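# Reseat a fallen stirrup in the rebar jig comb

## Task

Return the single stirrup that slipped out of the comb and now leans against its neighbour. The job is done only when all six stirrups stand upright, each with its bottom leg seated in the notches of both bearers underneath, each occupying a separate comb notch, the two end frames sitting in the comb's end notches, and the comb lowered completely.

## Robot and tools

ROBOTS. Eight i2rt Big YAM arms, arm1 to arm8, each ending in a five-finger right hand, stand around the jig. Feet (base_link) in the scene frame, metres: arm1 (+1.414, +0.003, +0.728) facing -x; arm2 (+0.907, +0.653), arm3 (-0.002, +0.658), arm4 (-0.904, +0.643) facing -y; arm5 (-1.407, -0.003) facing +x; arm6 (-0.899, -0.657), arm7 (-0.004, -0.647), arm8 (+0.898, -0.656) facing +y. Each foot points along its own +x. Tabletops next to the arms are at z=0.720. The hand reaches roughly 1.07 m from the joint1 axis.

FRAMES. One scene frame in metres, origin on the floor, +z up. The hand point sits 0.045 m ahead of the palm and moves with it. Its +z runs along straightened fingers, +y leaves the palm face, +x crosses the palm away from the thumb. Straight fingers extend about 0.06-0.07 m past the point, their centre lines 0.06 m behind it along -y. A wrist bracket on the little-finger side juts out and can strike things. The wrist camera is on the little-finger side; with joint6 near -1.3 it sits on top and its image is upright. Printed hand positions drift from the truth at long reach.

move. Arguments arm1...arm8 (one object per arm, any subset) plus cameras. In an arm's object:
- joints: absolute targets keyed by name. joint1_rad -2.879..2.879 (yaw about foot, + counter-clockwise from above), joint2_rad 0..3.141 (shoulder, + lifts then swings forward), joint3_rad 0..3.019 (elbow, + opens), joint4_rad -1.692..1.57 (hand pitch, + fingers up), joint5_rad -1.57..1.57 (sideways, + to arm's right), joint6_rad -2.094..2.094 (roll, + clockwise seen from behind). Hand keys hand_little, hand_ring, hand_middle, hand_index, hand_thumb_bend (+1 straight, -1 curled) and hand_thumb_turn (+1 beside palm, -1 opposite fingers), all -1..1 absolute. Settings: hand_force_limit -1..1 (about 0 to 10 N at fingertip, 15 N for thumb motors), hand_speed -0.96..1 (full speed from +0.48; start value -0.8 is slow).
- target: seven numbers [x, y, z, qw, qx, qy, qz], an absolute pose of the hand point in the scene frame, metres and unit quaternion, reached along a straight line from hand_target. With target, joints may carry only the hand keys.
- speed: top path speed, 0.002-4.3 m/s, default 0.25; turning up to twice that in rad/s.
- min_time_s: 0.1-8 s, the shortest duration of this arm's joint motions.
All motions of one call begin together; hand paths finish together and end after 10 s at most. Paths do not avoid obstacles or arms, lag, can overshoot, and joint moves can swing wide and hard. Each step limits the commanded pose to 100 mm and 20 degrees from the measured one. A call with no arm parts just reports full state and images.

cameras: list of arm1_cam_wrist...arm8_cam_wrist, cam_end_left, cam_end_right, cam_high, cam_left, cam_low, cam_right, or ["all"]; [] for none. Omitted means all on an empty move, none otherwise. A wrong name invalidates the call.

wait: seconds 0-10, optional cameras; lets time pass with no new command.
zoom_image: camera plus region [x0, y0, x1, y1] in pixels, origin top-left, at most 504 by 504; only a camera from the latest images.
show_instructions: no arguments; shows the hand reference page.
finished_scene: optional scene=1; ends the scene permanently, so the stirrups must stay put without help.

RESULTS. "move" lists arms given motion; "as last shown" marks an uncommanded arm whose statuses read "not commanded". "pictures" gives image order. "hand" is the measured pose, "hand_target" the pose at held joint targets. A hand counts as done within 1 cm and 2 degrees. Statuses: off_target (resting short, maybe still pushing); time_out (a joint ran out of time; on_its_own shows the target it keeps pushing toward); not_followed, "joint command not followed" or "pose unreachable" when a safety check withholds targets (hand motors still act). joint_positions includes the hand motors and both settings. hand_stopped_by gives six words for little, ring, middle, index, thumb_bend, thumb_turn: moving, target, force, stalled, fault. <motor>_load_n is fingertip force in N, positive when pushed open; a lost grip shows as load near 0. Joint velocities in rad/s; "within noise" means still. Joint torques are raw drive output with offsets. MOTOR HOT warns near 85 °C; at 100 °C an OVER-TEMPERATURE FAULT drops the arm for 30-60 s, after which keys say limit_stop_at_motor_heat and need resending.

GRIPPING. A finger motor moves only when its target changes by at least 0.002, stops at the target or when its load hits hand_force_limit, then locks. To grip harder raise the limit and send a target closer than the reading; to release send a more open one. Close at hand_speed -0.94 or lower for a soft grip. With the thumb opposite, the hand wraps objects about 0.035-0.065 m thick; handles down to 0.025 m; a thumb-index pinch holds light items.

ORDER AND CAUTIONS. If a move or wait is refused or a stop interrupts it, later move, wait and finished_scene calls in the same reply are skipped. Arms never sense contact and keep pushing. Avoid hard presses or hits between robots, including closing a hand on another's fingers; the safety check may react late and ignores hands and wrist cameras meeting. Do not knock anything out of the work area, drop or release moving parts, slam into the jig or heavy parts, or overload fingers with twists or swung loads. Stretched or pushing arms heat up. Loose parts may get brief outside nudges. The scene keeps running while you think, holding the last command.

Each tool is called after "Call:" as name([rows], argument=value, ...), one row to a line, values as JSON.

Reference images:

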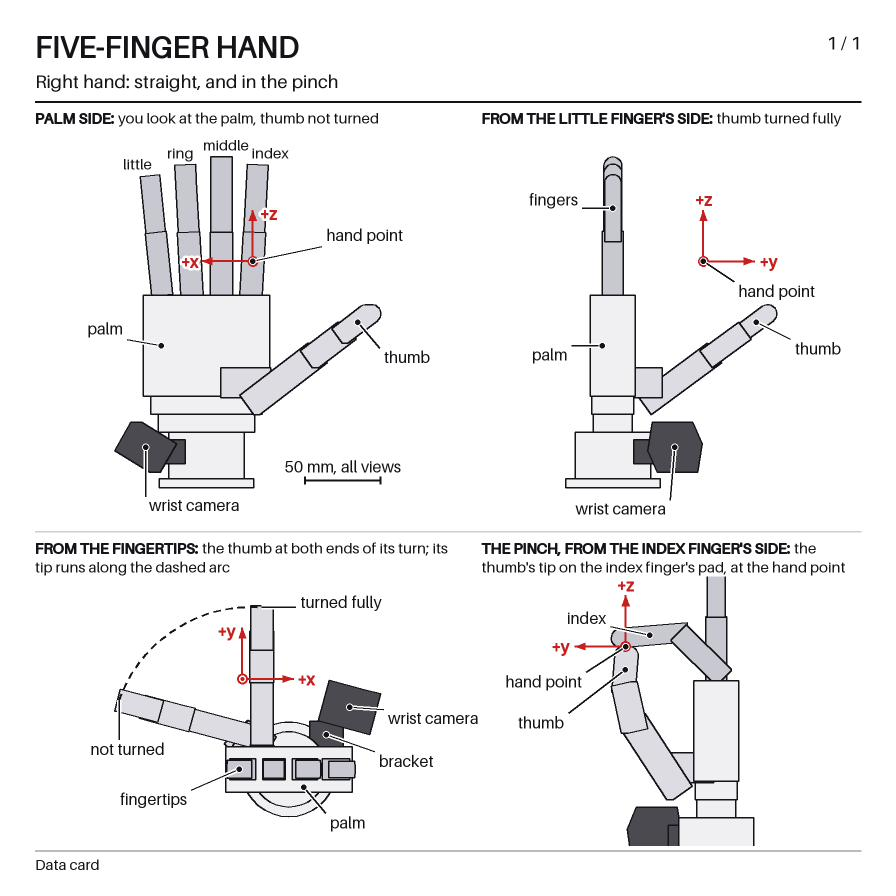

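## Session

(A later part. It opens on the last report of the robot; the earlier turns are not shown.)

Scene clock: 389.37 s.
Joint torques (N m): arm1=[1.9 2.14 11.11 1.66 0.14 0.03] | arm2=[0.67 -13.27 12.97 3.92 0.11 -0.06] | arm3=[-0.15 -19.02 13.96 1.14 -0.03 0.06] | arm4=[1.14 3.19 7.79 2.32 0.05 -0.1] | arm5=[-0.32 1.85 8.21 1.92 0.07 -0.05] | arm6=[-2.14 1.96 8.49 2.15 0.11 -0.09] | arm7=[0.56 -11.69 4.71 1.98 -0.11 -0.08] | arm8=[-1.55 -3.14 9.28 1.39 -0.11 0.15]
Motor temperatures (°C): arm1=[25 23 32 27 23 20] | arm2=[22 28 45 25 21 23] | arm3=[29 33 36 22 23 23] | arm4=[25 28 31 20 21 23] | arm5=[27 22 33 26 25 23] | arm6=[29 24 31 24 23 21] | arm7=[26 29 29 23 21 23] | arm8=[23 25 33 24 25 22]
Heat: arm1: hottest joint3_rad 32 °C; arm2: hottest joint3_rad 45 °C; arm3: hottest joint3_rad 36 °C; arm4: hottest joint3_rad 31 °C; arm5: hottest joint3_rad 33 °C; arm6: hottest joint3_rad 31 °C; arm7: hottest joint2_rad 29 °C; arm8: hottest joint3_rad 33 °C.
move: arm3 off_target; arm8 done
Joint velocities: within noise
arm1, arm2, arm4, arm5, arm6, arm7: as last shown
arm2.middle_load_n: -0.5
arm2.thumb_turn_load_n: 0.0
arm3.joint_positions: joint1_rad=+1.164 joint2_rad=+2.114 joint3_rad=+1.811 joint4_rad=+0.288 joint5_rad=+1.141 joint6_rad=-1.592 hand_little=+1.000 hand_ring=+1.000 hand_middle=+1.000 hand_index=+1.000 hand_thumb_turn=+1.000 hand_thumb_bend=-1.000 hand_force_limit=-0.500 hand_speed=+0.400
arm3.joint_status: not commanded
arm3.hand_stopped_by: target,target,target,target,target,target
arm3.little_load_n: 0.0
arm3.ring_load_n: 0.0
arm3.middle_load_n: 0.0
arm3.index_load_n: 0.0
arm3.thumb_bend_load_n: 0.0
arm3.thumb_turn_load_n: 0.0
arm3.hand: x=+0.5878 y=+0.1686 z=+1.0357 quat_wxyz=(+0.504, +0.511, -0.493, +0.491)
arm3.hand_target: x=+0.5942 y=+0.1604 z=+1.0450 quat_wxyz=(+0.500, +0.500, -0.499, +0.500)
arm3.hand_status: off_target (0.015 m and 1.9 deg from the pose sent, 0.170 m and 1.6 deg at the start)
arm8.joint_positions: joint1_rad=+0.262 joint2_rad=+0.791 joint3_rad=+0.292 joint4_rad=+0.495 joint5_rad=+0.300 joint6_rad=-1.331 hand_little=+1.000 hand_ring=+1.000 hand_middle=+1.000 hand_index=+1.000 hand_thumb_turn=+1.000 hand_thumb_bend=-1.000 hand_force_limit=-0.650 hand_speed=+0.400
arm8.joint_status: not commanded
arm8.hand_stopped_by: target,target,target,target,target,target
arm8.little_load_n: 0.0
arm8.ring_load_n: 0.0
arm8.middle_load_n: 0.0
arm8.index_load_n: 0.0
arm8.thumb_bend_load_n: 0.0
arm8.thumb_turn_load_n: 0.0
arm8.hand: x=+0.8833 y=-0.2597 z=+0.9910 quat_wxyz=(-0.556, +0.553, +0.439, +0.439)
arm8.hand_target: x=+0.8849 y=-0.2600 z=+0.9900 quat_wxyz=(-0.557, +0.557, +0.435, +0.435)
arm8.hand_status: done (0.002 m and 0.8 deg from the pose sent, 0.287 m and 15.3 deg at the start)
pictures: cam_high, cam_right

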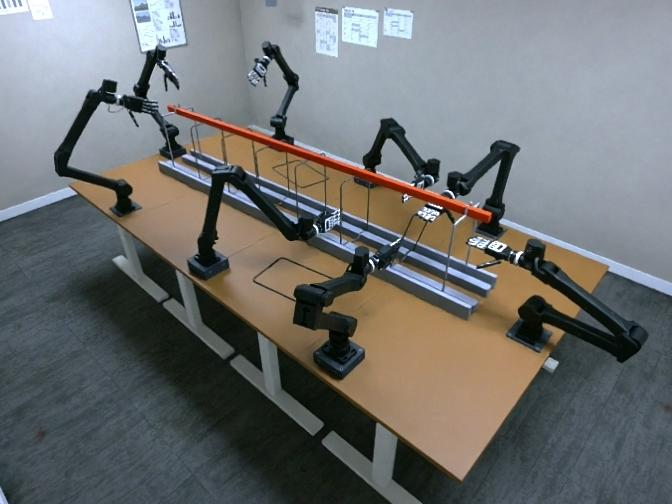

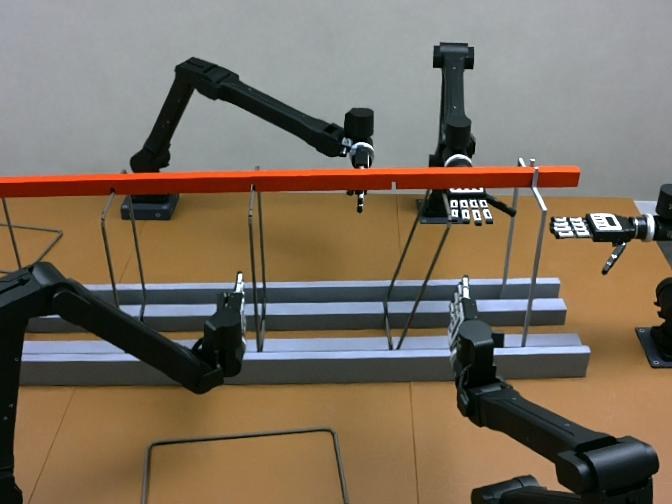

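Call:
move(arm8={"target": [0.885, -0.06, 0.985, 0.557, -0.557, -0.435, -0.435], "speed": 0.2}, cameras=["cam_right", "cam_high"])

Call:
zoom_image(camera="cam_right", region=[370, 150, 560, 370])

Scene clock: 391.10 s.
Joint torques (N m): arm1=[2.08 2.2 11.41 1.58 0.03 0.07] | arm2=[0.67 -13.33 12.97 3.92 0.11 -0.06] | arm3=[-0.26 -19.19 13.93 0.96 -0.04 0.05] | arm4=[1.2 3.08 7.72 2.32 0.04 -0.1] | arm5=[-0.26 2.61 8.21 1.88 0.07 -0.02] | arm6=[-2.02 2.08 8.5 2.19 0.11 -0.09] | arm7=[0.62 -11.58 4.74 1.99 -0.09 -0.06] | arm8=[-1.85 -10.34 11.75 2.66 -0.1 0.14]
Motor temperatures (°C): arm1=[25 23 32 27 23 20] | arm2=[22 28 45 25 21 23] | arm3=[29 33 36 22 23 23] | arm4=[25 28 31 20 21 23] | arm5=[27 22 33 26 25 23] | arm6=[29 24 31 24 23 21] | arm7=[26 29 29 23 21 23] | arm8=[23 24 33 24 25 22]
Heat: arm1: hottest joint3_rad 32 °C; arm2: hottest joint3_rad 45 °C; arm3: hottest joint3_rad 36 °C; arm4: hottest joint3_rad 31 °C; arm5: hottest joint3_rad 33 °C; arm6: hottest joint3_rad 31 °C; arm7: hottest joint2_rad 29 °C; arm8: hottest joint3_rad 33 °C.
move: arm8 off_target
Joint velocities: within noise
arm1, arm2, arm3, arm4, arm5, arm6, arm7: as last shown
arm2.ring_load_n: -0.5
arm2.middle_load_n: 0.0
arm4.index_load_n: -0.5
arm5.thumb_bend_load_n: -0.5
arm8.joint_positions: joint1_rad=+0.121 joint2_rad=+1.459 joint3_rad=+0.688 joint4_rad=+0.700 joint5_rad=+0.156 joint6_rad=-1.330 hand_little=+1.000 hand_ring=+1.000 hand_middle=+1.000 hand_index=+1.000 hand_thumb_turn=+1.000 hand_thumb_bend=-1.000 hand_force_limit=-0.650 hand_speed=+0.400
arm8.joint_status: not commanded
arm8.hand_stopped_by: target,target,target,target,target,target
arm8.little_load_n: 0.0
arm8.ring_load_n: 0.0
arm8.middle_load_n: 0.0
arm8.index_load_n: 0.0
arm8.thumb_bend_load_n: 0.0
arm8.thumb_turn_load_n: 0.0
arm8.hand: x=+0.8836 y=-0.0767 z=+0.9586 quat_wxyz=(-0.536, +0.568, +0.456, +0.426)
arm8.hand_target: x=+0.8852 y=-0.0617 z=+0.9854 quat_wxyz=(-0.557, +0.557, +0.435, +0.435)
arm8.hand_status: off_target (0.031 m and 3.8 deg from the pose sent, 0.200 m and 0.8 deg at the start)
pictures: cam_high, cam_right

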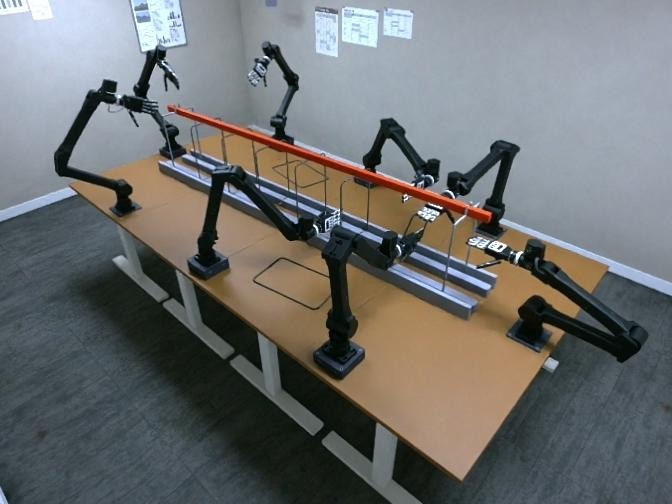

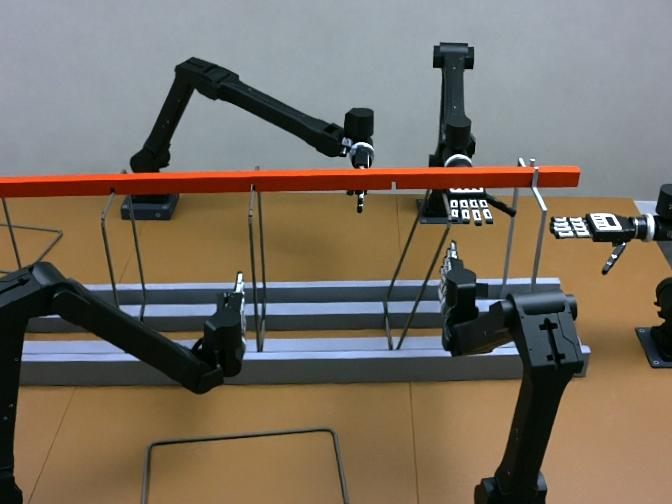

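Scaled by 2.291 from the camera's image (finer frame: 960x720).

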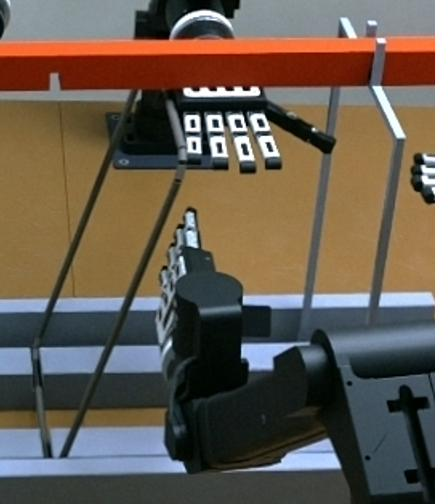

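Call:
move(arm8={"target": [0.85, -0.055, 1.0, 0.557, -0.557, -0.435, -0.435], "speed": 0.08}, cameras=["cam_right"])

Call:
zoom_image(camera="cam_right", region=[370, 150, 560, 370])

Scene clock: 392.53 s.
Joint torques (N m): arm1=[1.44 1.96 11.32 1.63 0.07 0.03] | arm2=[0.67 -13.39 12.97 3.9 0.11 -0.06] | arm3=[-0.09 -19.08 13.93 0.96 -0.04 0.06] | arm4=[1.14 3.19 7.75 2.32 0.04 -0.1] | arm5=[-0.32 2.14 8.13 1.99 0.07 -0.02] | arm6=[-2.08 2.08 8.47 2.21 0.12 -0.1] | arm7=[0.56 -11.75 4.78 1.95 -0.09 -0.08] | arm8=[-0.5 -10.7 12.31 1.44 -0.02 0.14]
Motor temperatures (°C): arm1=[25 23 32 27 23 20] | arm2=[22 28 45 25 21 23] | arm3=[29 33 36 22 23 23] | arm4=[25 28 31 20 21 23] | arm5=[27 22 33 26 25 23] | arm6=[29 24 31 24 23 21] | arm7=[26 30 29 23 21 23] | arm8=[23 24 33 24 25 22]
Heat: arm1: hottest joint3_rad 32 °C; arm2: hottest joint3_rad 45 °C; arm3: hottest joint3_rad 36 °C; arm4: hottest joint3_rad 31 °C; arm5: hottest joint3_rad 33 °C; arm6: hottest joint3_rad 31 °C; arm7: hottest joint2_rad 30 °C; arm8: hottest joint3_rad 33 °C.
move: arm8 off_target
Joint velocities: within noise
arm1, arm2, arm3, arm4, arm5, arm6, arm7: as last shown
arm1.middle_load_n: -0.5
arm2.joint_positions: joint1_rad=-0.097 joint2_rad=+1.451 joint3_rad=+1.208 joint4_rad=+0.193 joint5_rad=-0.071 joint6_rad=+0.009 hand_little=+1.000 hand_ring=+1.000 hand_middle=+1.000 hand_index=+1.000 hand_thumb_turn=+1.000 hand_thumb_bend=+1.000 hand_force_limit=+0.000 hand_speed=-0.800
arm2.little_load_n: 0.5
arm2.ring_load_n: 0.0
arm2.index_load_n: -0.5
arm2.hand: x=+0.8996 y=-0.0205 z=+1.0820 quat_wxyz=(-0.005, -0.007, -0.720, +0.694)
arm2.hand_target: x=+0.9016 y=-0.0236 z=+1.1434 quat_wxyz=(-0.002, -0.002, -0.677, +0.736)
arm3.thumb_turn_load_n: 0.5
arm4.index_load_n: 0.0
arm5.thumb_bend_load_n: 0.0
arm8.joint_positions: joint1_rad=+0.184 joint2_rad=+1.459 joint3_rad=+0.734 joint4_rad=+0.679 joint5_rad=+0.235 joint6_rad=-1.328 hand_little=+1.000 hand_ring=+1.000 hand_middle=+1.000 hand_index=+1.000 hand_thumb_turn=+1.000 hand_thumb_bend=-1.000 hand_force_limit=-0.650 hand_speed=+0.400
arm8.joint_status: not commanded
arm8.hand_stopped_by: target,target,target,target,target,target
arm8.little_load_n: 0.0
arm8.ring_load_n: 0.0
arm8.middle_load_n: 0.0
arm8.index_load_n: 0.0
arm8.thumb_bend_load_n: 0.0
arm8.thumb_turn_load_n: 0.0
arm8.hand: x=+0.8594 y=-0.0692 z=+0.9779 quat_wxyz=(-0.540, +0.566, +0.446, +0.435)
arm8.hand_target: x=+0.8501 y=-0.0564 z=+1.0003 quat_wxyz=(-0.558, +0.557, +0.435, +0.435)
arm8.hand_status: off_target (0.028 m and 2.5 deg from the pose sent, 0.058 m and 3.8 deg at the start)

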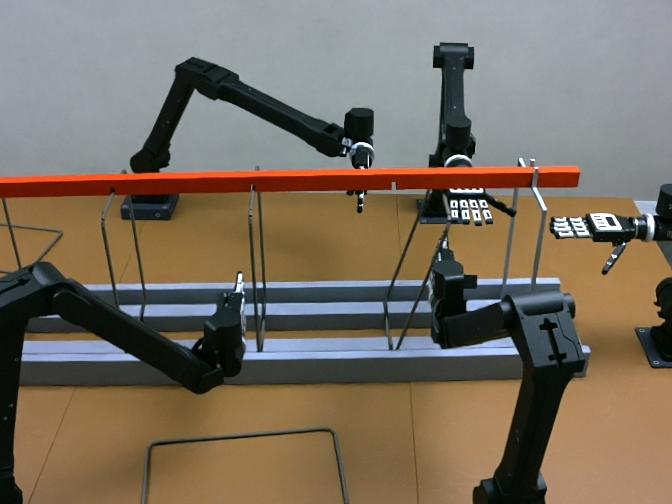

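Scaled by 2.291 from the camera's image (finer frame: 960x720).

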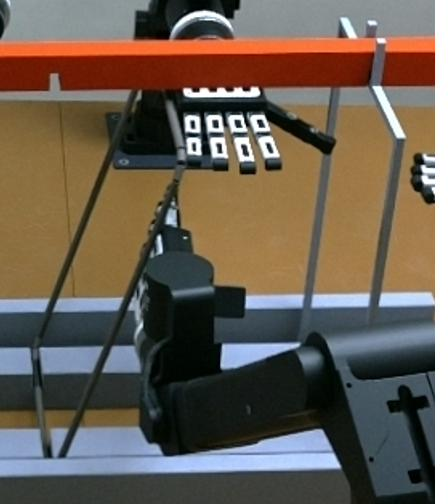

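Call:
move(arm8={"target": [0.838, -0.055, 1.0, 0.557, -0.557, -0.435, -0.435], "speed": 0.05}, cameras=["cam_right"])

Call:
zoom_image(camera="cam_right", region=[370, 150, 560, 370])

Scene clock: 393.77 s.
Joint torques (N m): arm1=[2.26 1.79 11.21 1.57 0.07 0.1] | arm2=[0.67 -13.33 12.97 3.9 0.11 -0.06] | arm3=[-0.21 -19.14 13.93 0.96 -0.03 0.05] | arm4=[1.26 3.08 7.75 2.32 0.05 -0.1] | arm5=[-0.97 2.14 8.2 2.04 0.08 -0.05] | arm6=[-2.08 2.08 8.51 2.13 0.12 -0.08] | arm7=[0.67 -11.52 4.72 1.99 -0.09 -0.08] | arm8=[-0.09 -10.34 12.55 1.47 0.04 0.12]
Motor temperatures (°C): arm1=[25 23 32 27 23 20] | arm2=[22 28 45 25 21 23] | arm3=[29 33 37 22 23 23] | arm4=[25 28 31 20 21 23] | arm5=[27 22 33 26 25 23] | arm6=[29 24 31 24 23 21] | arm7=[26 30 29 23 21 23] | arm8=[23 24 33 24 25 22]
Heat: arm1: hottest joint3_rad 32 °C; arm2: hottest joint3_rad 45 °C; arm3: hottest joint3_rad 37 °C; arm4: hottest joint3_rad 31 °C; arm5: hottest joint3_rad 33 °C; arm6: hottest joint3_rad 31 °C; arm7: hottest joint2_rad 30 °C; arm8: hottest joint3_rad 33 °C.
move: arm8 off_target
Joint velocities: within noise
arm1.joint_positions: joint1_rad=-0.095 joint2_rad=+0.083 joint3_rad=+0.371 joint4_rad=-0.273 joint5_rad=-0.083 joint6_rad=-0.008 hand_little=+1.000 hand_ring=+1.000 hand_middle=+1.000 hand_index=+1.000 hand_thumb_turn=+1.000 hand_thumb_bend=+1.000 hand_force_limit=+0.000 hand_speed=-0.500
arm1.joint_status: not commanded
arm1.hand_stopped_by: fault,target,target,target,target,target
arm1.little_load_n: 0.0
arm1.ring_load_n: 0.0
arm1.middle_load_n: 0.0
arm1.index_load_n: 0.0
arm1.thumb_bend_load_n: 0.0
arm1.thumb_turn_load_n: -0.5
arm1.hand: x=+1.1281 y=-0.0168 z=+1.0092 quat_wxyz=(+0.508, -0.496, -0.496, +0.500)
arm1.hand_target: x=+1.1297 y=-0.0199 z=+1.0001 quat_wxyz=(+0.500, -0.500, -0.500, +0.500)
arm1.hand_status: not commanded
arm2, arm3, arm7: as last shown
arm2.little_load_n: 0.0
arm2.index_load_n: 0.0
arm2.thumb_turn_load_n: -0.5
arm3.thumb_turn_load_n: 0.0
arm4.joint_positions: joint1_rad=+0.384 joint2_rad=+0.552 joint3_rad=+1.350 joint4_rad=-1.286 joint5_rad=+0.102 joint6_rad=-0.981 hand_little=+1.000 hand_ring=+1.000 hand_middle=+1.000 hand_index=+1.000 hand_thumb_turn=+1.000 hand_thumb_bend=+1.000 hand_force_limit=+0.000 hand_speed=-0.800
arm4.joint_status: not commanded
arm4.hand_stopped_by: target,target,target,target,target,target
arm4.little_load_n: 0.0
arm4.ring_load_n: -0.5
arm4.middle_load_n: -0.5
arm4.index_load_n: 0.0
arm4.thumb_bend_load_n: 0.0
arm4.thumb_turn_load_n: 0.0
arm4.hand: x=-0.8792 y=+0.4314 z=+1.2836 quat_wxyz=(+0.195, +0.515, -0.683, +0.479)
arm4.hand_target: x=-0.8796 y=+0.4322 z=+1.2924 quat_wxyz=(+0.197, +0.511, -0.679, +0.488)
arm4.hand_status: not commanded
arm5.joint_positions: joint1_rad=+0.098 joint2_rad=+0.650 joint3_rad=+1.435 joint4_rad=-1.275 joint5_rad=+0.139 joint6_rad=-1.336 hand_little=+1.000 hand_ring=+1.000 hand_middle=+1.000 hand_index=+1.000 hand_thumb_turn=+1.000 hand_thumb_bend=+1.000 hand_force_limit=+0.000 hand_speed=-0.800
arm5.joint_status: not commanded
arm5.hand_stopped_by: target,target,target,target,target,target
arm5.little_load_n: 0.0
arm5.ring_load_n: 0.0
arm5.middle_load_n: 0.0
arm5.index_load_n: 0.0
arm5.thumb_bend_load_n: 0.0
arm5.thumb_turn_load_n: 0.0
arm5.hand: x=-1.1677 y=-0.0576 z=+1.2974 quat_wxyz=(-0.025, +0.847, -0.095, +0.522)
arm5.hand_target: x=-1.1690 y=-0.0577 z=+1.3064 quat_wxyz=(-0.027, +0.842, -0.095, +0.531)
arm5.hand_status: not commanded
arm6.joint_positions: joint1_rad=-0.123 joint2_rad=+0.630 joint3_rad=+1.447 joint4_rad=-1.200 joint5_rad=+0.216 joint6_rad=-1.427 hand_little=+1.000 hand_ring=+1.000 hand_middle=+1.000 hand_index=+1.000 hand_thumb_turn=+1.000 hand_thumb_bend=+1.000 hand_force_limit=+0.000 hand_speed=-0.800
arm6.joint_status: not commanded
arm6.hand_stopped_by: target,target,target,target,target,target
arm6.little_load_n: 0.0
arm6.ring_load_n: 0.0
arm6.middle_load_n: 0.0
arm6.index_load_n: 0.0
arm6.thumb_bend_load_n: -0.5
arm6.thumb_turn_load_n: 0.0
arm6.hand: x=-0.7750 y=-0.4274 z=+1.2815 quat_wxyz=(-0.330, +0.693, +0.455, +0.451)
arm6.hand_target: x=-0.7752 y=-0.4293 z=+1.2898 quat_wxyz=(-0.337, +0.690, +0.451, +0.456)
arm6.hand_status: not commanded
arm8.joint_positions: joint1_rad=+0.207 joint2_rad=+1.460 joint3_rad=+0.739 joint4_rad=+0.678 joint5_rad=+0.260 joint6_rad=-1.327 hand_little=+1.000 hand_ring=+1.000 hand_middle=+1.000 hand_index=+1.000 hand_thumb_turn=+1.000 hand_thumb_bend=-1.000 hand_force_limit=-0.650 hand_speed=+0.400
arm8.joint_status: not commanded
arm8.hand_stopped_by: target,target,target,target,target,target
arm8.little_load_n: 0.0
arm8.ring_load_n: 0.0
arm8.middle_load_n: 0.0
arm8.index_load_n: 0.0
arm8.thumb_bend_load_n: 0.5
arm8.thumb_turn_load_n: 0.0
arm8.hand: x=+0.8505 y=-0.0699 z=+0.9799 quat_wxyz=(-0.541, +0.565, +0.444, +0.437)
arm8.hand_target: x=+0.8381 y=-0.0565 z=+1.0002 quat_wxyz=(-0.557, +0.557, +0.435, +0.435)
arm8.hand_status: off_target (0.028 m and 2.3 deg from the pose sent, 0.034 m and 2.5 deg at the start)

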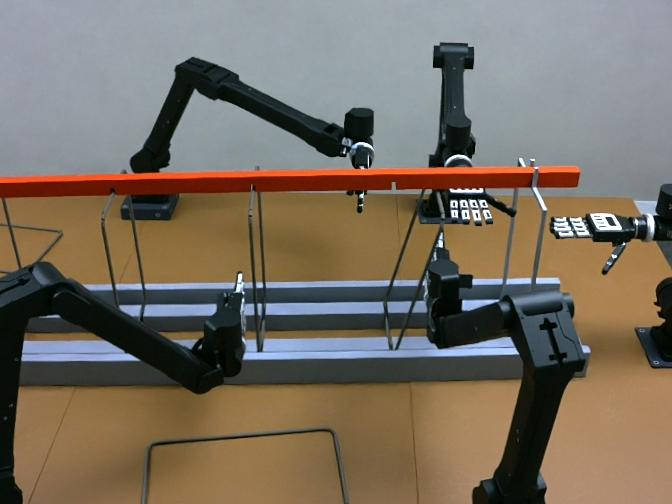

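Scaled by 2.291 from the camera's image (finer frame: 960x720).

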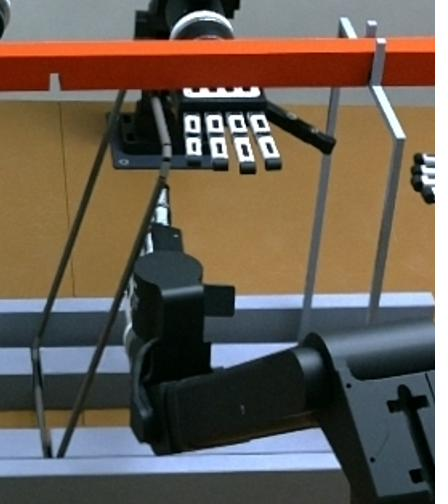

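Call:
move(arm2={"joints": {"joint2_rad": 1.372}, "min_time_s": 2.0}, cameras=["cam_right"])

Call:
zoom_image(camera="cam_right", region=[200, 160, 290, 220])

Scene clock: 396.47 s.
Joint torques (N m): arm1=[0.91 2.73 11.21 1.48 0.06 0.1] | arm2=[0.67 -16.85 12.98 3.92 0.11 -0.08] | arm3=[0.09 -19.19 13.98 0.95 -0.04 0.06] | arm4=[1.08 3.14 7.76 2.33 0.05 -0.1] | arm5=[-0.09 1.96 8.17 2.13 0.06 -0.05] | arm6=[-1.96 2.02 8.5 2.17 0.12 -0.08] | arm7=[0.62 -11.75 4.71 1.96 -0.1 -0.08] | arm8=[-0.21 -10.58 12.49 1.44 0.03 0.12]
Motor temperatures (°C): arm1=[25 23 32 27 23 20] | arm2=[22 28 45 25 21 23] | arm3=[29 33 37 22 23 23] | arm4=[25 28 31 20 21 23] | arm5=[27 22 33 26 25 23] | arm6=[29 24 31 24 23 21] | arm7=[26 30 29 23 21 23] | arm8=[23 24 34 24 25 22]
Heat: arm1: hottest joint3_rad 32 °C; arm2: hottest joint3_rad 45 °C; arm3: hottest joint3_rad 37 °C; arm4: hottest joint3_rad 31 °C; arm5: hottest joint3_rad 33 °C; arm6: hottest joint3_rad 31 °C; arm7: hottest joint2_rad 30 °C; arm8: hottest joint3_rad 34 °C.
move: arm2 done
Joint velocities: within noise
arm1, arm3, arm4, arm5, arm6, arm7, arm8: as last shown
arm2.joint_positions: joint1_rad=-0.097 joint2_rad=+1.440 joint3_rad=+1.208 joint4_rad=+0.193 joint5_rad=-0.071 joint6_rad=+0.011 hand_little=+1.000 hand_ring=+1.000 hand_middle=+1.000 hand_index=+1.000 hand_thumb_turn=+1.000 hand_thumb_bend=+1.000 hand_force_limit=+0.000 hand_speed=-0.800
arm2.joint_status: all done
arm2.hand_stopped_by: target,target,target,target,target,target
arm2.little_load_n: -0.5
arm2.ring_load_n: 0.0
arm2.middle_load_n: 0.0
arm2.index_load_n: 0.0
arm2.thumb_bend_load_n: 0.5
arm2.thumb_turn_load_n: 0.0
arm2.hand: x=+0.8998 y=-0.0178 z=+1.0895 quat_wxyz=(-0.005, -0.007, -0.716, +0.698)
arm2.hand_target: x=+0.9027 y=-0.0066 z=+1.1794 quat_wxyz=(+0.000, +0.000, -0.657, +0.754)
arm2.hand_status: not commanded
arm4.ring_load_n: 0.0
arm4.middle_load_n: 0.0
arm6.thumb_bend_load_n: 0.0
arm8.thumb_bend_load_n: 0.0

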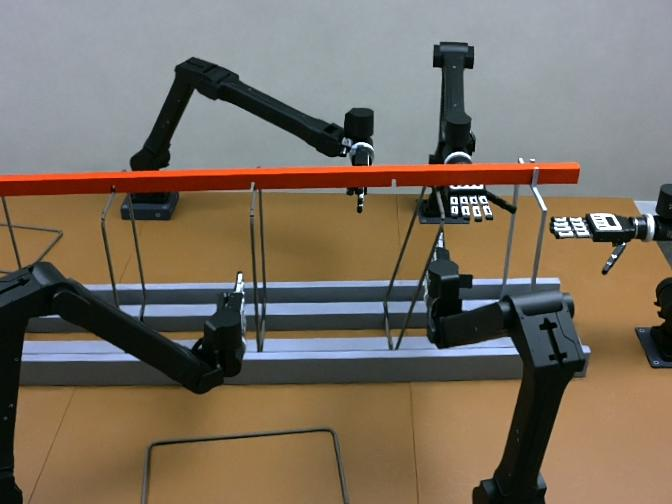

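Scaled by 5.600 from the camera's image (finer frame: 960x720).

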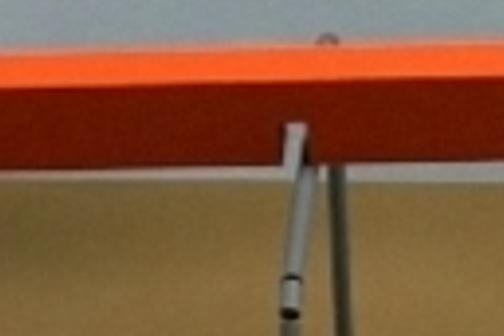

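Call:
move(arm2={"joints": {"joint2_rad": 1.422}, "min_time_s": 1.5}, cameras=["cam_right"])

Call:
zoom_image(camera="cam_right", region=[200, 160, 290, 220])

Scene clock: 399.00 s.
Joint torques (N m): arm1=[1.73 2.37 11.3 1.7 0.07 0.06] | arm2=[0.62 -13.63 12.97 3.9 0.11 -0.06] | arm3=[-0.32 -19.02 13.94 0.98 -0.03 0.06] | arm4=[1.2 3.02 7.72 2.35 0.04 -0.1] | arm5=[-0.56 2.2 8.13 1.96 0.1 -0.06] | arm6=[-1.96 2.02 8.49 2.18 0.12 -0.08] | arm7=[0.5 -11.75 4.79 2 -0.1 -0.06] | arm8=[-0.44 -10.29 12.55 1.5 0.04 0.11]
Motor temperatures (°C): arm1=[25 23 32 27 23 20] | arm2=[22 28 45 25 21 23] | arm3=[29 33 38 22 23 23] | arm4=[25 28 31 20 21 23] | arm5=[27 22 33 26 25 23] | arm6=[29 24 31 24 23 21] | arm7=[26 30 29 23 21 23] | arm8=[23 24 34 24 24 22]
Heat: arm1: hottest joint3_rad 32 °C; arm2: hottest joint3_rad 45 °C; arm3: hottest joint3_rad 38 °C; arm4: hottest joint3_rad 31 °C; arm5: hottest joint3_rad 33 °C; arm6: hottest joint3_rad 31 °C; arm7: hottest joint2_rad 30 °C; arm8: hottest joint3_rad 34 °C.
move: arm2 done
Joint velocities: within noise
arm1, arm3, arm4, arm5, arm6, arm7, arm8: as last shown
arm2.joint_positions: joint1_rad=-0.097 joint2_rad=+1.449 joint3_rad=+1.208 joint4_rad=+0.193 joint5_rad=-0.071 joint6_rad=+0.009 hand_little=+1.000 hand_ring=+1.000 hand_middle=+1.000 hand_index=+1.000 hand_thumb_turn=+1.000 hand_thumb_bend=+1.000 hand_force_limit=+0.000 hand_speed=-0.800
arm2.joint_status: all done
arm2.hand_stopped_by: target,target,target,target,target,target
arm2.little_load_n: 0.0
arm2.ring_load_n: 0.0
arm2.middle_load_n: 0.0
arm2.index_load_n: 0.0
arm2.thumb_bend_load_n: 0.0
arm2.thumb_turn_load_n: 0.0
arm2.hand: x=+0.8996 y=-0.0200 z=+1.0833 quat_wxyz=(-0.005, -0.007, -0.719, +0.695)
arm2.hand_target: x=+0.9017 y=-0.0220 z=+1.1469 quat_wxyz=(-0.002, -0.001, -0.675, +0.737)
arm2.hand_status: not commanded

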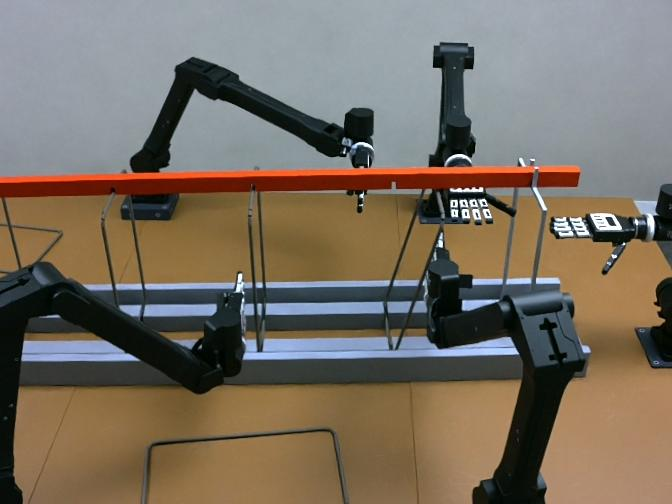

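Scaled by 5.600 from the camera's image (finer frame: 960x720).

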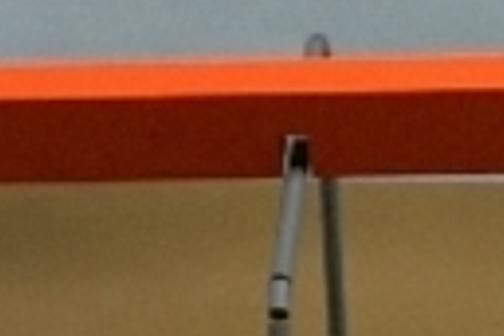

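Call:
move(arm2={"joints": {"joint2_rad": 1.379}, "min_time_s": 1.5})

Scene clock: 401.40 s.
Joint torques (N m): arm1=[1.73 2.14 11.1 1.36 0.07 0.09] | arm2=[0.62 -16.85 12.98 3.9 0.11 -0.06] | arm3=[-0.03 -19.19 13.98 1.01 -0.04 0.06] | arm4=[1.26 3.14 7.75 2.33 0.04 -0.11] | arm5=[-0.03 1.79 8.29 2.04 0.06 -0.04] | arm6=[-2.02 2.2 8.53 2.21 0.11 -0.08] | arm7=[0.56 -11.58 4.75 2.03 -0.1 -0.07] | arm8=[0.09 -10.46 12.6 1.46 0.04 0.12]
Motor temperatures (°C): arm1=[25 23 32 27 23 20] | arm2=[22 28 45 25 21 23] | arm3=[29 34 38 22 23 23] | arm4=[25 28 31 20 21 23] | arm5=[27 22 33 26 25 23] | arm6=[29 24 31 24 23 21] | arm7=[26 30 29 23 21 23] | arm8=[23 24 34 24 24 22]
Heat: arm1: hottest joint3_rad 32 °C; arm2: hottest joint3_rad 45 °C; arm3: hottest joint3_rad 38 °C; arm4: hottest joint3_rad 31 °C; arm5: hottest joint3_rad 33 °C; arm6: hottest joint3_rad 31 °C; arm7: hottest joint2_rad 30 °C; arm8: hottest joint3_rad 34 °C.
move: arm2 done
Joint velocities: within noise
arm1, arm3, arm4, arm5, arm6, arm7, arm8: as last shown
arm1.middle_load_n: -0.5
arm1.index_load_n: -0.5
arm2.joint_positions: joint1_rad=-0.097 joint2_rad=+1.446 joint3_rad=+1.208 joint4_rad=+0.193 joint5_rad=-0.071 joint6_rad=+0.009 hand_little=+1.000 hand_ring=+1.000 hand_middle=+1.000 hand_index=+1.000 hand_thumb_turn=+1.000 hand_thumb_bend=+1.000 hand_force_limit=+0.000 hand_speed=-0.800
arm2.joint_status: all done
arm2.hand_stopped_by: target,target,target,target,target,target
arm2.little_load_n: 0.0
arm2.ring_load_n: 0.0
arm2.middle_load_n: 0.0
arm2.index_load_n: 0.0
arm2.thumb_bend_load_n: 0.0
arm2.thumb_turn_load_n: 0.0
arm2.hand: x=+0.8996 y=-0.0192 z=+1.0855 quat_wxyz=(-0.005, -0.007, -0.718, +0.696)
arm2.hand_target: x=+0.9025 y=-0.0088 z=+1.1750 quat_wxyz=(-0.001, +0.000, -0.659, +0.752)
arm2.hand_status: not commanded
arm4.middle_load_n: -0.5
arm6.ring_load_n: 0.5
pictures: none

Call:
move(arm3={"target": [0.618, 0.14, 1.045, 0.5, 0.5, -0.5, 0.5], "speed": 0.1}, arm8={"target": [0.825, -0.055, 1.01, 0.536, -0.536, -0.461, -0.461], "speed": 0.05}, cameras=["cam_right", "cam_high"])

Call:
zoom_image(camera="cam_right", region=[340, 150, 500, 370])

Call:
zoom_image(camera="cam_right", region=[200, 160, 290, 220])

Scene clock: 403.20 s.
Joint torques (N m): arm1=[1.49 2.67 11.32 1.32 0.1 0.11] | arm2=[0.67 -16.79 12.97 3.92 0.11 -0.06] | arm3=[-0.79 -20.01 14.2 1.07 -0.04 0.06] | arm4=[1.2 3.14 7.79 2.3 0.05 -0.09] | arm5=[-0.67 1.85 8.06 1.94 0.06 -0.06] | arm6=[-2.02 2.14 8.5 2.19 0.12 -0.09] | arm7=[0.62 -11.52 4.79 1.96 -0.1 -0.08] | arm8=[-0.21 -10.7 12.62 1.46 0.08 -0.11]
Motor temperatures (°C): arm1=[25 23 32 27 23 20] | arm2=[22 28 45 25 21 23] | arm3=[29 34 38 22 23 22] | arm4=[25 28 31 20 21 23] | arm5=[27 22 33 26 25 23] | arm6=[29 24 31 24 23 21] | arm7=[26 30 29 23 21 23] | arm8=[23 24 34 24 24 22]
Heat: arm1: hottest joint3_rad 32 °C; arm2: hottest joint3_rad 45 °C; arm3: hottest joint3_rad 38 °C; arm4: hottest joint3_rad 31 °C; arm5: hottest joint3_rad 33 °C; arm6: hottest joint3_rad 31 °C; arm7: hottest joint2_rad 30 °C; arm8: hottest joint3_rad 34 °C.
move: arm3 off_target; arm8 off_target
Joint velocities: within noise
arm1, arm2, arm4, arm5, arm6: as last shown
arm1.index_load_n: 0.0
arm2.index_load_n: -0.5
arm3.joint_positions: joint1_rad=+1.161 joint2_rad=+2.197 joint3_rad=+1.959 joint4_rad=+0.225 joint5_rad=+1.130 joint6_rad=-1.592 hand_little=+1.000 hand_ring=+1.000 hand_middle=+1.000 hand_index=+1.000 hand_thumb_turn=+1.000 hand_thumb_bend=-1.000 hand_force_limit=-0.500 hand_speed=+0.400
arm3.joint_status: not commanded
arm3.hand_stopped_by: target,target,target,target,target,target
arm3.little_load_n: 0.0
arm3.ring_load_n: 0.0
arm3.middle_load_n: 0.0
arm3.index_load_n: 0.0
arm3.thumb_bend_load_n: 0.0
arm3.thumb_turn_load_n: 0.0
arm3.hand: x=+0.6154 y=+0.1536 z=+1.0377 quat_wxyz=(+0.502, +0.512, -0.491, +0.494)
arm3.hand_target: x=+0.6170 y=+0.1405 z=+1.0450 quat_wxyz=(+0.500, +0.500, -0.499, +0.500)
arm3.hand_status: off_target (0.016 m and 1.9 deg from the pose sent, 0.043 m and 1.9 deg at the start)
arm4.middle_load_n: 0.0
arm6.ring_load_n: 0.0
arm6.thumb_turn_load_n: -0.5
arm7.joint_positions: joint1_rad=-0.893 joint2_rad=+1.876 joint3_rad=+1.000 joint4_rad=+0.860 joint5_rad=-0.876 joint6_rad=+1.472 hand_little=+1.000 hand_ring=+1.000 hand_middle=+1.000 hand_index=+1.000 hand_thumb_turn=+1.000 hand_thumb_bend=-1.000 hand_force_limit=-0.650 hand_speed=+0.400
arm7.joint_status: not commanded
arm7.hand_stopped_by: target,target,target,target,target,target
arm7.little_load_n: 0.0
arm7.ring_load_n: 0.0
arm7.middle_load_n: 0.5
arm7.index_load_n: 0.5
arm7.thumb_bend_load_n: 0.0
arm7.thumb_turn_load_n: 0.0
arm7.hand: x=+0.3297 y=-0.1183 z=+0.9753 quat_wxyz=(-0.517, +0.527, -0.479, -0.475)
arm7.hand_target: x=+0.3297 y=-0.1183 z=+0.9753 quat_wxyz=(-0.517, +0.527, -0.479, -0.475)
arm7.hand_status: not commanded
arm8.joint_positions: joint1_rad=+0.246 joint2_rad=+1.462 joint3_rad=+0.758 joint4_rad=+0.662 joint5_rad=+0.298 joint6_rad=-1.399 hand_little=+1.000 hand_ring=+1.000 hand_middle=+1.000 hand_index=+1.000 hand_thumb_turn=+1.000 hand_thumb_bend=-1.000 hand_force_limit=-0.650 hand_speed=+0.400
arm8.joint_status: not commanded
arm8.hand_stopped_by: target,target,target,target,target,target
arm8.little_load_n: 0.0
arm8.ring_load_n: 0.0
arm8.middle_load_n: 0.0
arm8.index_load_n: 0.0
arm8.thumb_bend_load_n: 0.0
arm8.thumb_turn_load_n: 0.0
arm8.hand: x=+0.8364 y=-0.0692 z=+0.9887 quat_wxyz=(-0.525, +0.548, +0.465, +0.456)
arm8.hand_target: x=+0.8251 y=-0.0565 z=+1.0101 quat_wxyz=(-0.536, +0.536, +0.461, +0.461)
arm8.hand_status: off_target (0.028 m and 2.0 deg from the pose sent, 0.042 m and 4.8 deg at the start)
pictures: cam_high, cam_right

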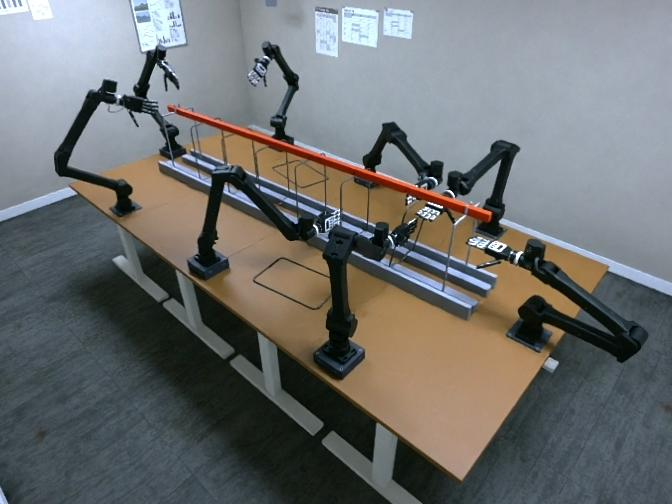

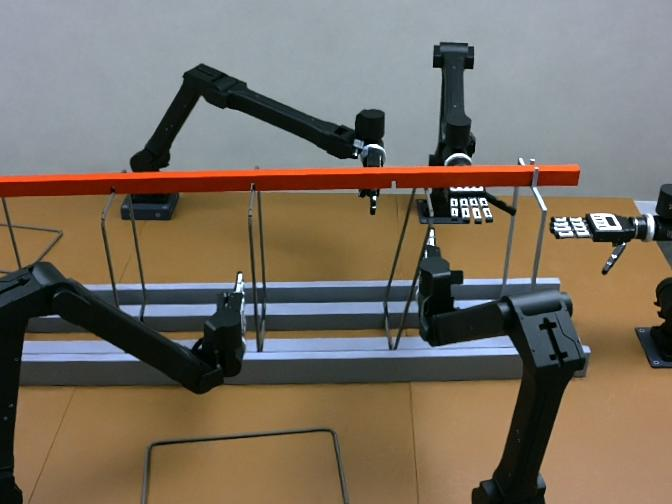

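Scaled by 2.291 from the camera's image (finer frame: 960x720).

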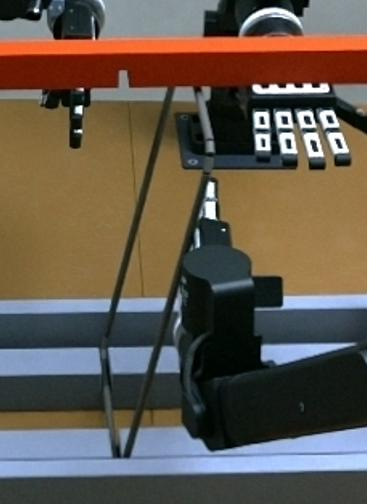

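Scaled by 5.600 from the camera's image (finer frame: 960x720).

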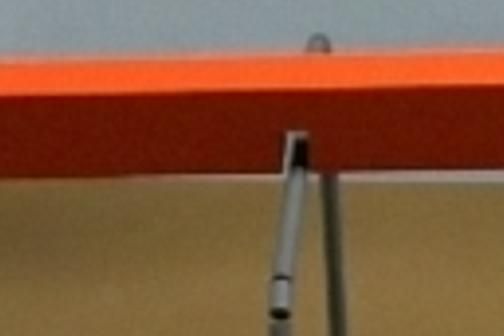

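Call:
move(arm8={"target": [0.814, -0.055, 1.015, 0.5213, -0.5213, -0.4777, -0.4777], "speed": 0.04}, cameras=["cam_right"])

Call:
zoom_image(camera="cam_right", region=[340, 150, 500, 370])

Call:
zoom_image(camera="cam_right", region=[370, 150, 460, 210])

Scene clock: 404.80 s.
Joint torques (N m): arm1=[2.14 1.49 11.44 1.59 0.07 0.03] | arm2=[0.67 -16.79 12.97 3.9 0.11 -0.06] | arm3=[-0.85 -19.78 14.19 1.01 -0.03 0.04] | arm4=[1.2 3.14 7.77 2.3 0.06 -0.1] | arm5=[-0.62 1.85 8.06 1.94 0.05 -0.04] | arm6=[-2.02 2.08 8.47 2.15 0.13 -0.08] | arm7=[0.56 -11.46 4.77 1.99 -0.09 -0.09] | arm8=[-0.21 -10.52 12.53 1.4 0.1 -0.12]
Motor temperatures (°C): arm1=[25 23 32 27 23 20] | arm2=[22 28 45 25 21 23] | arm3=[29 34 38 22 23 22] | arm4=[25 28 31 20 21 23] | arm5=[27 22 33 26 25 23] | arm6=[29 24 31 24 23 21] | arm7=[26 30 29 23 21 23] | arm8=[23 24 35 24 24 22]
Heat: arm1: hottest joint3_rad 32 °C; arm2: hottest joint3_rad 45 °C; arm3: hottest joint3_rad 38 °C; arm4: hottest joint3_rad 31 °C; arm5: hottest joint3_rad 33 °C; arm6: hottest joint3_rad 31 °C; arm7: hottest joint2_rad 30 °C; arm8: hottest joint3_rad 35 °C.
move: arm8 off_target
Joint velocities: within noise
arm1, arm2, arm3, arm4, arm5, arm6, arm7: as last shown
arm1.thumb_turn_load_n: 0.0
arm2.index_load_n: 0.0
arm2.thumb_turn_load_n: -0.5
arm3.hand_target: x=+0.6170 y=+0.1405 z=+1.0450 quat_wxyz=(+0.500, +0.500, -0.499, +0.501)
arm6.thumb_turn_load_n: 0.0
arm7.middle_load_n: 0.0
arm7.index_load_n: 0.0
arm8.joint_positions: joint1_rad=+0.276 joint2_rad=+1.469 joint3_rad=+0.772 joint4_rad=+0.656 joint5_rad=+0.327 joint6_rad=-1.461 hand_little=+1.000 hand_ring=+1.000 hand_middle=+1.000 hand_index=+1.000 hand_thumb_turn=+1.000 hand_thumb_bend=-1.000 hand_force_limit=-0.650 hand_speed=+0.400
arm8.joint_status: not commanded
arm8.hand_stopped_by: target,target,target,target,target,target
arm8.little_load_n: 0.0
arm8.ring_load_n: 0.0
arm8.middle_load_n: 0.0
arm8.index_load_n: 0.0
arm8.thumb_bend_load_n: 0.0
arm8.thumb_turn_load_n: 0.0
arm8.hand: x=+0.8252 y=-0.0683 z=+0.9948 quat_wxyz=(-0.511, +0.532, +0.481, +0.473)
arm8.hand_target: x=+0.8142 y=-0.0564 z=+1.0150 quat_wxyz=(-0.521, +0.521, +0.478, +0.478)
arm8.hand_status: off_target (0.027 m and 1.8 deg from the pose sent, 0.037 m and 4.2 deg at the start)

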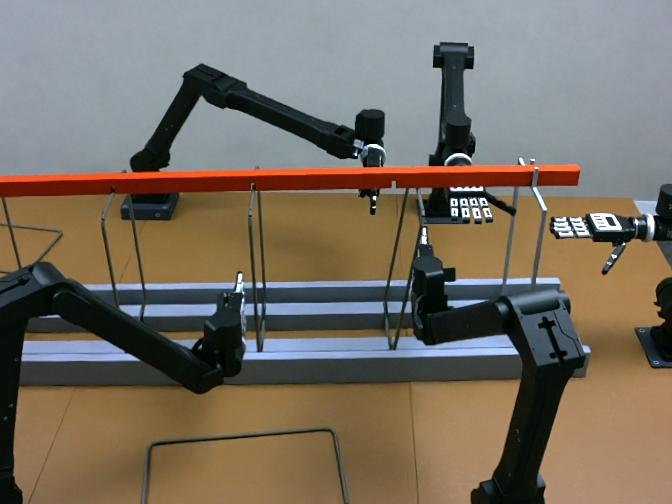

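Scaled by 2.291 from the camera's image (finer frame: 960x720).

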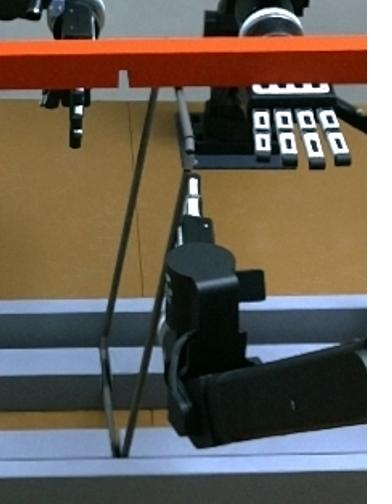

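Scaled by 5.600 from the camera's image (finer frame: 960x720).

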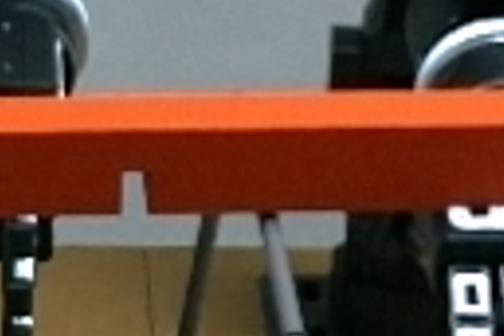

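Call:
move(arm8={"target": [0.802, -0.055, 1.018, 0.513, -0.513, -0.4867, -0.4867], "speed": 0.04}, cameras=["cam_right"])

Call:
zoom_image(camera="cam_right", region=[370, 150, 460, 210])

Call:
zoom_image(camera="cam_right", region=[200, 160, 290, 220])

Scene clock: 406.07 s.
Joint torques (N m): arm1=[1.67 2.2 11.22 1.57 0.08 0.06] | arm2=[0.67 -16.85 12.98 3.9 0.11 -0.06] | arm3=[-0.62 -19.96 14.17 0.95 -0.05 0.05] | arm4=[1.26 3.08 7.75 2.33 0.05 -0.1] | arm5=[-0.56 2.32 8.02 2.06 0.06 -0.05] | arm6=[-1.96 2.14 8.49 2.19 0.12 -0.09] | arm7=[0.38 -11.81 4.71 1.99 -0.09 -0.08] | arm8=[-0.32 -11.05 12.48 1.35 0.14 -0.12]
Motor temperatures (°C): arm1=[25 23 32 27 23 20] | arm2=[22 28 45 25 21 23] | arm3=[29 34 38 22 23 22] | arm4=[25 28 31 20 21 23] | arm5=[27 22 33 26 25 23] | arm6=[29 24 31 24 23 21] | arm7=[26 30 29 23 21 23] | arm8=[23 24 35 24 24 22]
Heat: arm1: hottest joint3_rad 32 °C; arm2: hottest joint3_rad 45 °C; arm3: hottest joint3_rad 38 °C; arm4: hottest joint3_rad 31 °C; arm5: hottest joint3_rad 33 °C; arm6: hottest joint3_rad 31 °C; arm7: hottest joint2_rad 30 °C; arm8: hottest joint3_rad 35 °C.
move: arm8 off_target
Joint velocities: within noise
arm1, arm2, arm3, arm4, arm5, arm6, arm7: as last shown
arm1.ring_load_n: -0.5
arm1.index_load_n: -0.5
arm2.thumb_turn_load_n: 0.0
arm4.index_load_n: -0.5
arm7.index_load_n: -0.5
arm8.joint_positions: joint1_rad=+0.307 joint2_rad=+1.478 joint3_rad=+0.787 joint4_rad=+0.652 joint5_rad=+0.355 joint6_rad=-1.495 hand_little=+1.000 hand_ring=+1.000 hand_middle=+1.000 hand_index=+1.000 hand_thumb_turn=+1.000 hand_thumb_bend=-1.000 hand_force_limit=-0.650 hand_speed=+0.400
arm8.joint_status: not commanded
arm8.hand_stopped_by: target,target,target,target,target,target
arm8.little_load_n: 0.0
arm8.ring_load_n: 0.0
arm8.middle_load_n: 0.0
arm8.index_load_n: 0.0
arm8.thumb_bend_load_n: 0.0
arm8.thumb_turn_load_n: 0.0
arm8.hand: x=+0.8117 y=-0.0678 z=+0.9983 quat_wxyz=(-0.504, +0.523, +0.491, +0.481)
arm8.hand_target: x=+0.8022 y=-0.0563 z=+1.0180 quat_wxyz=(-0.513, +0.513, +0.487, +0.487)
arm8.hand_status: off_target (0.025 m and 1.7 deg from the pose sent, 0.035 m and 2.8 deg at the start)

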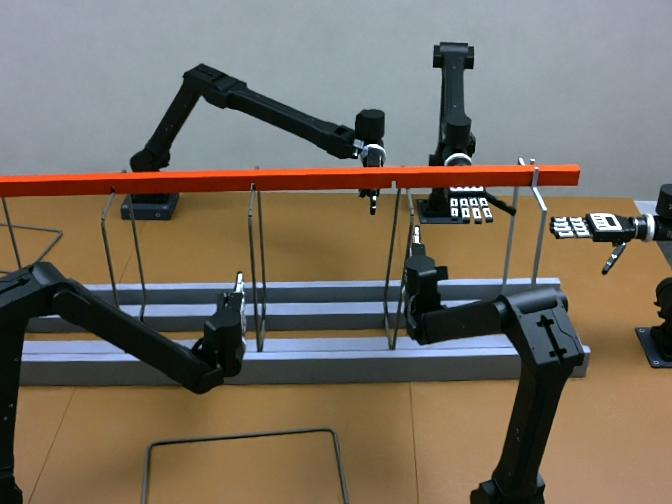

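Scaled by 5.600 from the camera's image (finer frame: 960x720).

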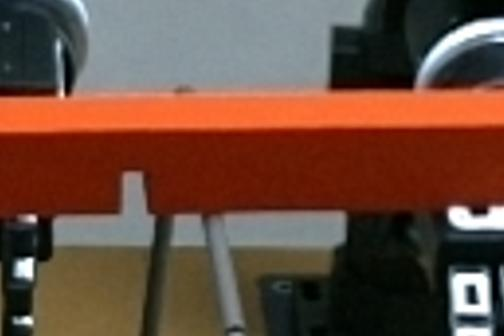

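Scaled by 5.600 from the camera's image (finer frame: 960x720).

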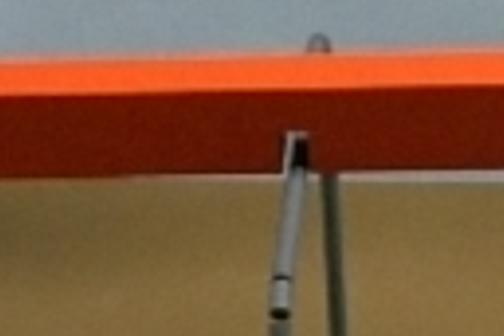

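Call:
move(arm8={"target": [0.791, -0.055, 1.021, 0.5045, -0.5045, -0.4955, -0.4955], "speed": 0.03}, cameras=["cam_right"])

Call:
zoom_image(camera="cam_right", region=[370, 150, 460, 210])

Call:
zoom_image(camera="cam_right", region=[200, 160, 290, 220])

Scene clock: 407.57 s.
Joint torques (N m): arm1=[1.55 1.96 11.37 1.48 0 0.02] | arm2=[0.62 -16.73 12.98 3.9 0.11 -0.06] | arm3=[-0.85 -19.96 14.12 1.03 -0.04 0.05] | arm4=[1.2 3.19 7.73 2.3 0.05 -0.09] | arm5=[-0.5 2.2 8.12 2.03 0.06 -0.05] | arm6=[-1.85 2.08 8.47 2.19 0.12 -0.08] | arm7=[0.91 -11.69 4.77 2 -0.09 -0.09] | arm8=[-0.26 -11.05 12.49 1.28 0.14 -0.14]
Motor temperatures (°C): arm1=[25 23 32 27 23 20] | arm2=[22 28 45 25 21 23] | arm3=[29 34 38 22 23 22] | arm4=[25 28 31 20 21 23] | arm5=[27 22 33 26 25 23] | arm6=[29 24 31 24 23 21] | arm7=[26 30 29 23 21 23] | arm8=[23 24 35 24 24 22]
Heat: arm1: hottest joint3_rad 32 °C; arm2: hottest joint3_rad 45 °C; arm3: hottest joint3_rad 38 °C; arm4: hottest joint3_rad 31 °C; arm5: hottest joint3_rad 33 °C; arm6: hottest joint3_rad 31 °C; arm7: hottest joint2_rad 30 °C; arm8: hottest joint3_rad 35 °C.
move: arm8 off_target
Joint velocities: within noise
arm1, arm2, arm3, arm4, arm5, arm6, arm7: as last shown
arm1.middle_load_n: 0.0
arm1.index_load_n: 0.0
arm2.joint_positions: joint1_rad=-0.097 joint2_rad=+1.445 joint3_rad=+1.208 joint4_rad=+0.193 joint5_rad=-0.071 joint6_rad=+0.009 hand_little=+1.000 hand_ring=+1.000 hand_middle=+1.000 hand_index=+1.000 hand_thumb_turn=+1.000 hand_thumb_bend=+1.000 hand_force_limit=+0.000 hand_speed=-0.800
arm2.middle_load_n: -0.5
arm2.thumb_turn_load_n: -0.5
arm2.hand: x=+0.8997 y=-0.0191 z=+1.0860 quat_wxyz=(-0.005, -0.007, -0.718, +0.696)
arm2.hand_target: x=+0.9025 y=-0.0088 z=+1.1751 quat_wxyz=(-0.001, +0.000, -0.659, +0.752)
arm4.index_load_n: 0.0
arm6.thumb_bend_load_n: -0.5
arm7.index_load_n: 0.0
arm8.joint_positions: joint1_rad=+0.332 joint2_rad=+1.487 joint3_rad=+0.800 joint4_rad=+0.647 joint5_rad=+0.380 joint6_rad=-1.528 hand_little=+1.000 hand_ring=+1.000 hand_middle=+1.000 hand_index=+1.000 hand_thumb_turn=+1.000 hand_thumb_bend=-1.000 hand_force_limit=-0.650 hand_speed=+0.400
arm8.joint_status: not commanded
arm8.hand_stopped_by: target,target,target,target,target,target
arm8.little_load_n: 0.0
arm8.ring_load_n: 0.0
arm8.middle_load_n: 0.0
arm8.index_load_n: 0.0
arm8.thumb_bend_load_n: 0.0
arm8.thumb_turn_load_n: 0.0
arm8.hand: x=+0.8015 y=-0.0673 z=+1.0015 quat_wxyz=(-0.496, +0.514, +0.500, +0.490)
arm8.hand_target: x=+0.7913 y=-0.0562 z=+1.0212 quat_wxyz=(-0.505, +0.504, +0.495, +0.496)
arm8.hand_status: off_target (0.025 m and 1.7 deg from the pose sent, 0.033 m and 2.7 deg at the start)

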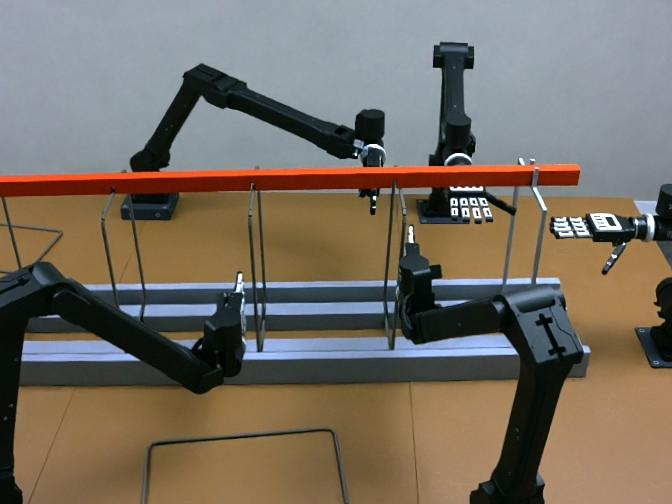

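Scaled by 5.600 from the camera's image (finer frame: 960x720).

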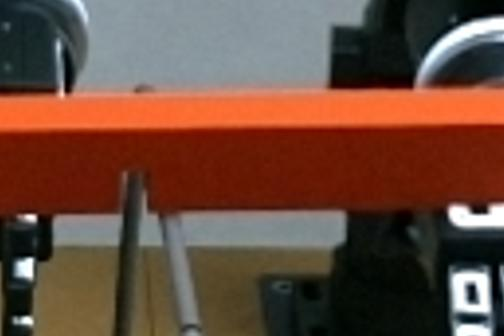

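Scaled by 5.600 from the camera's image (finer frame: 960x720).

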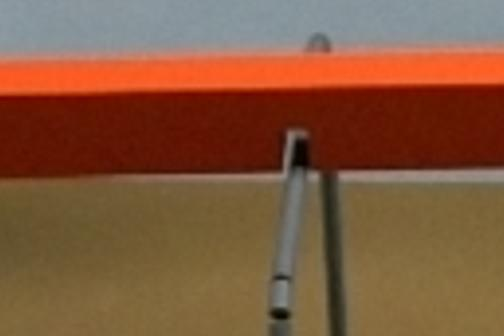

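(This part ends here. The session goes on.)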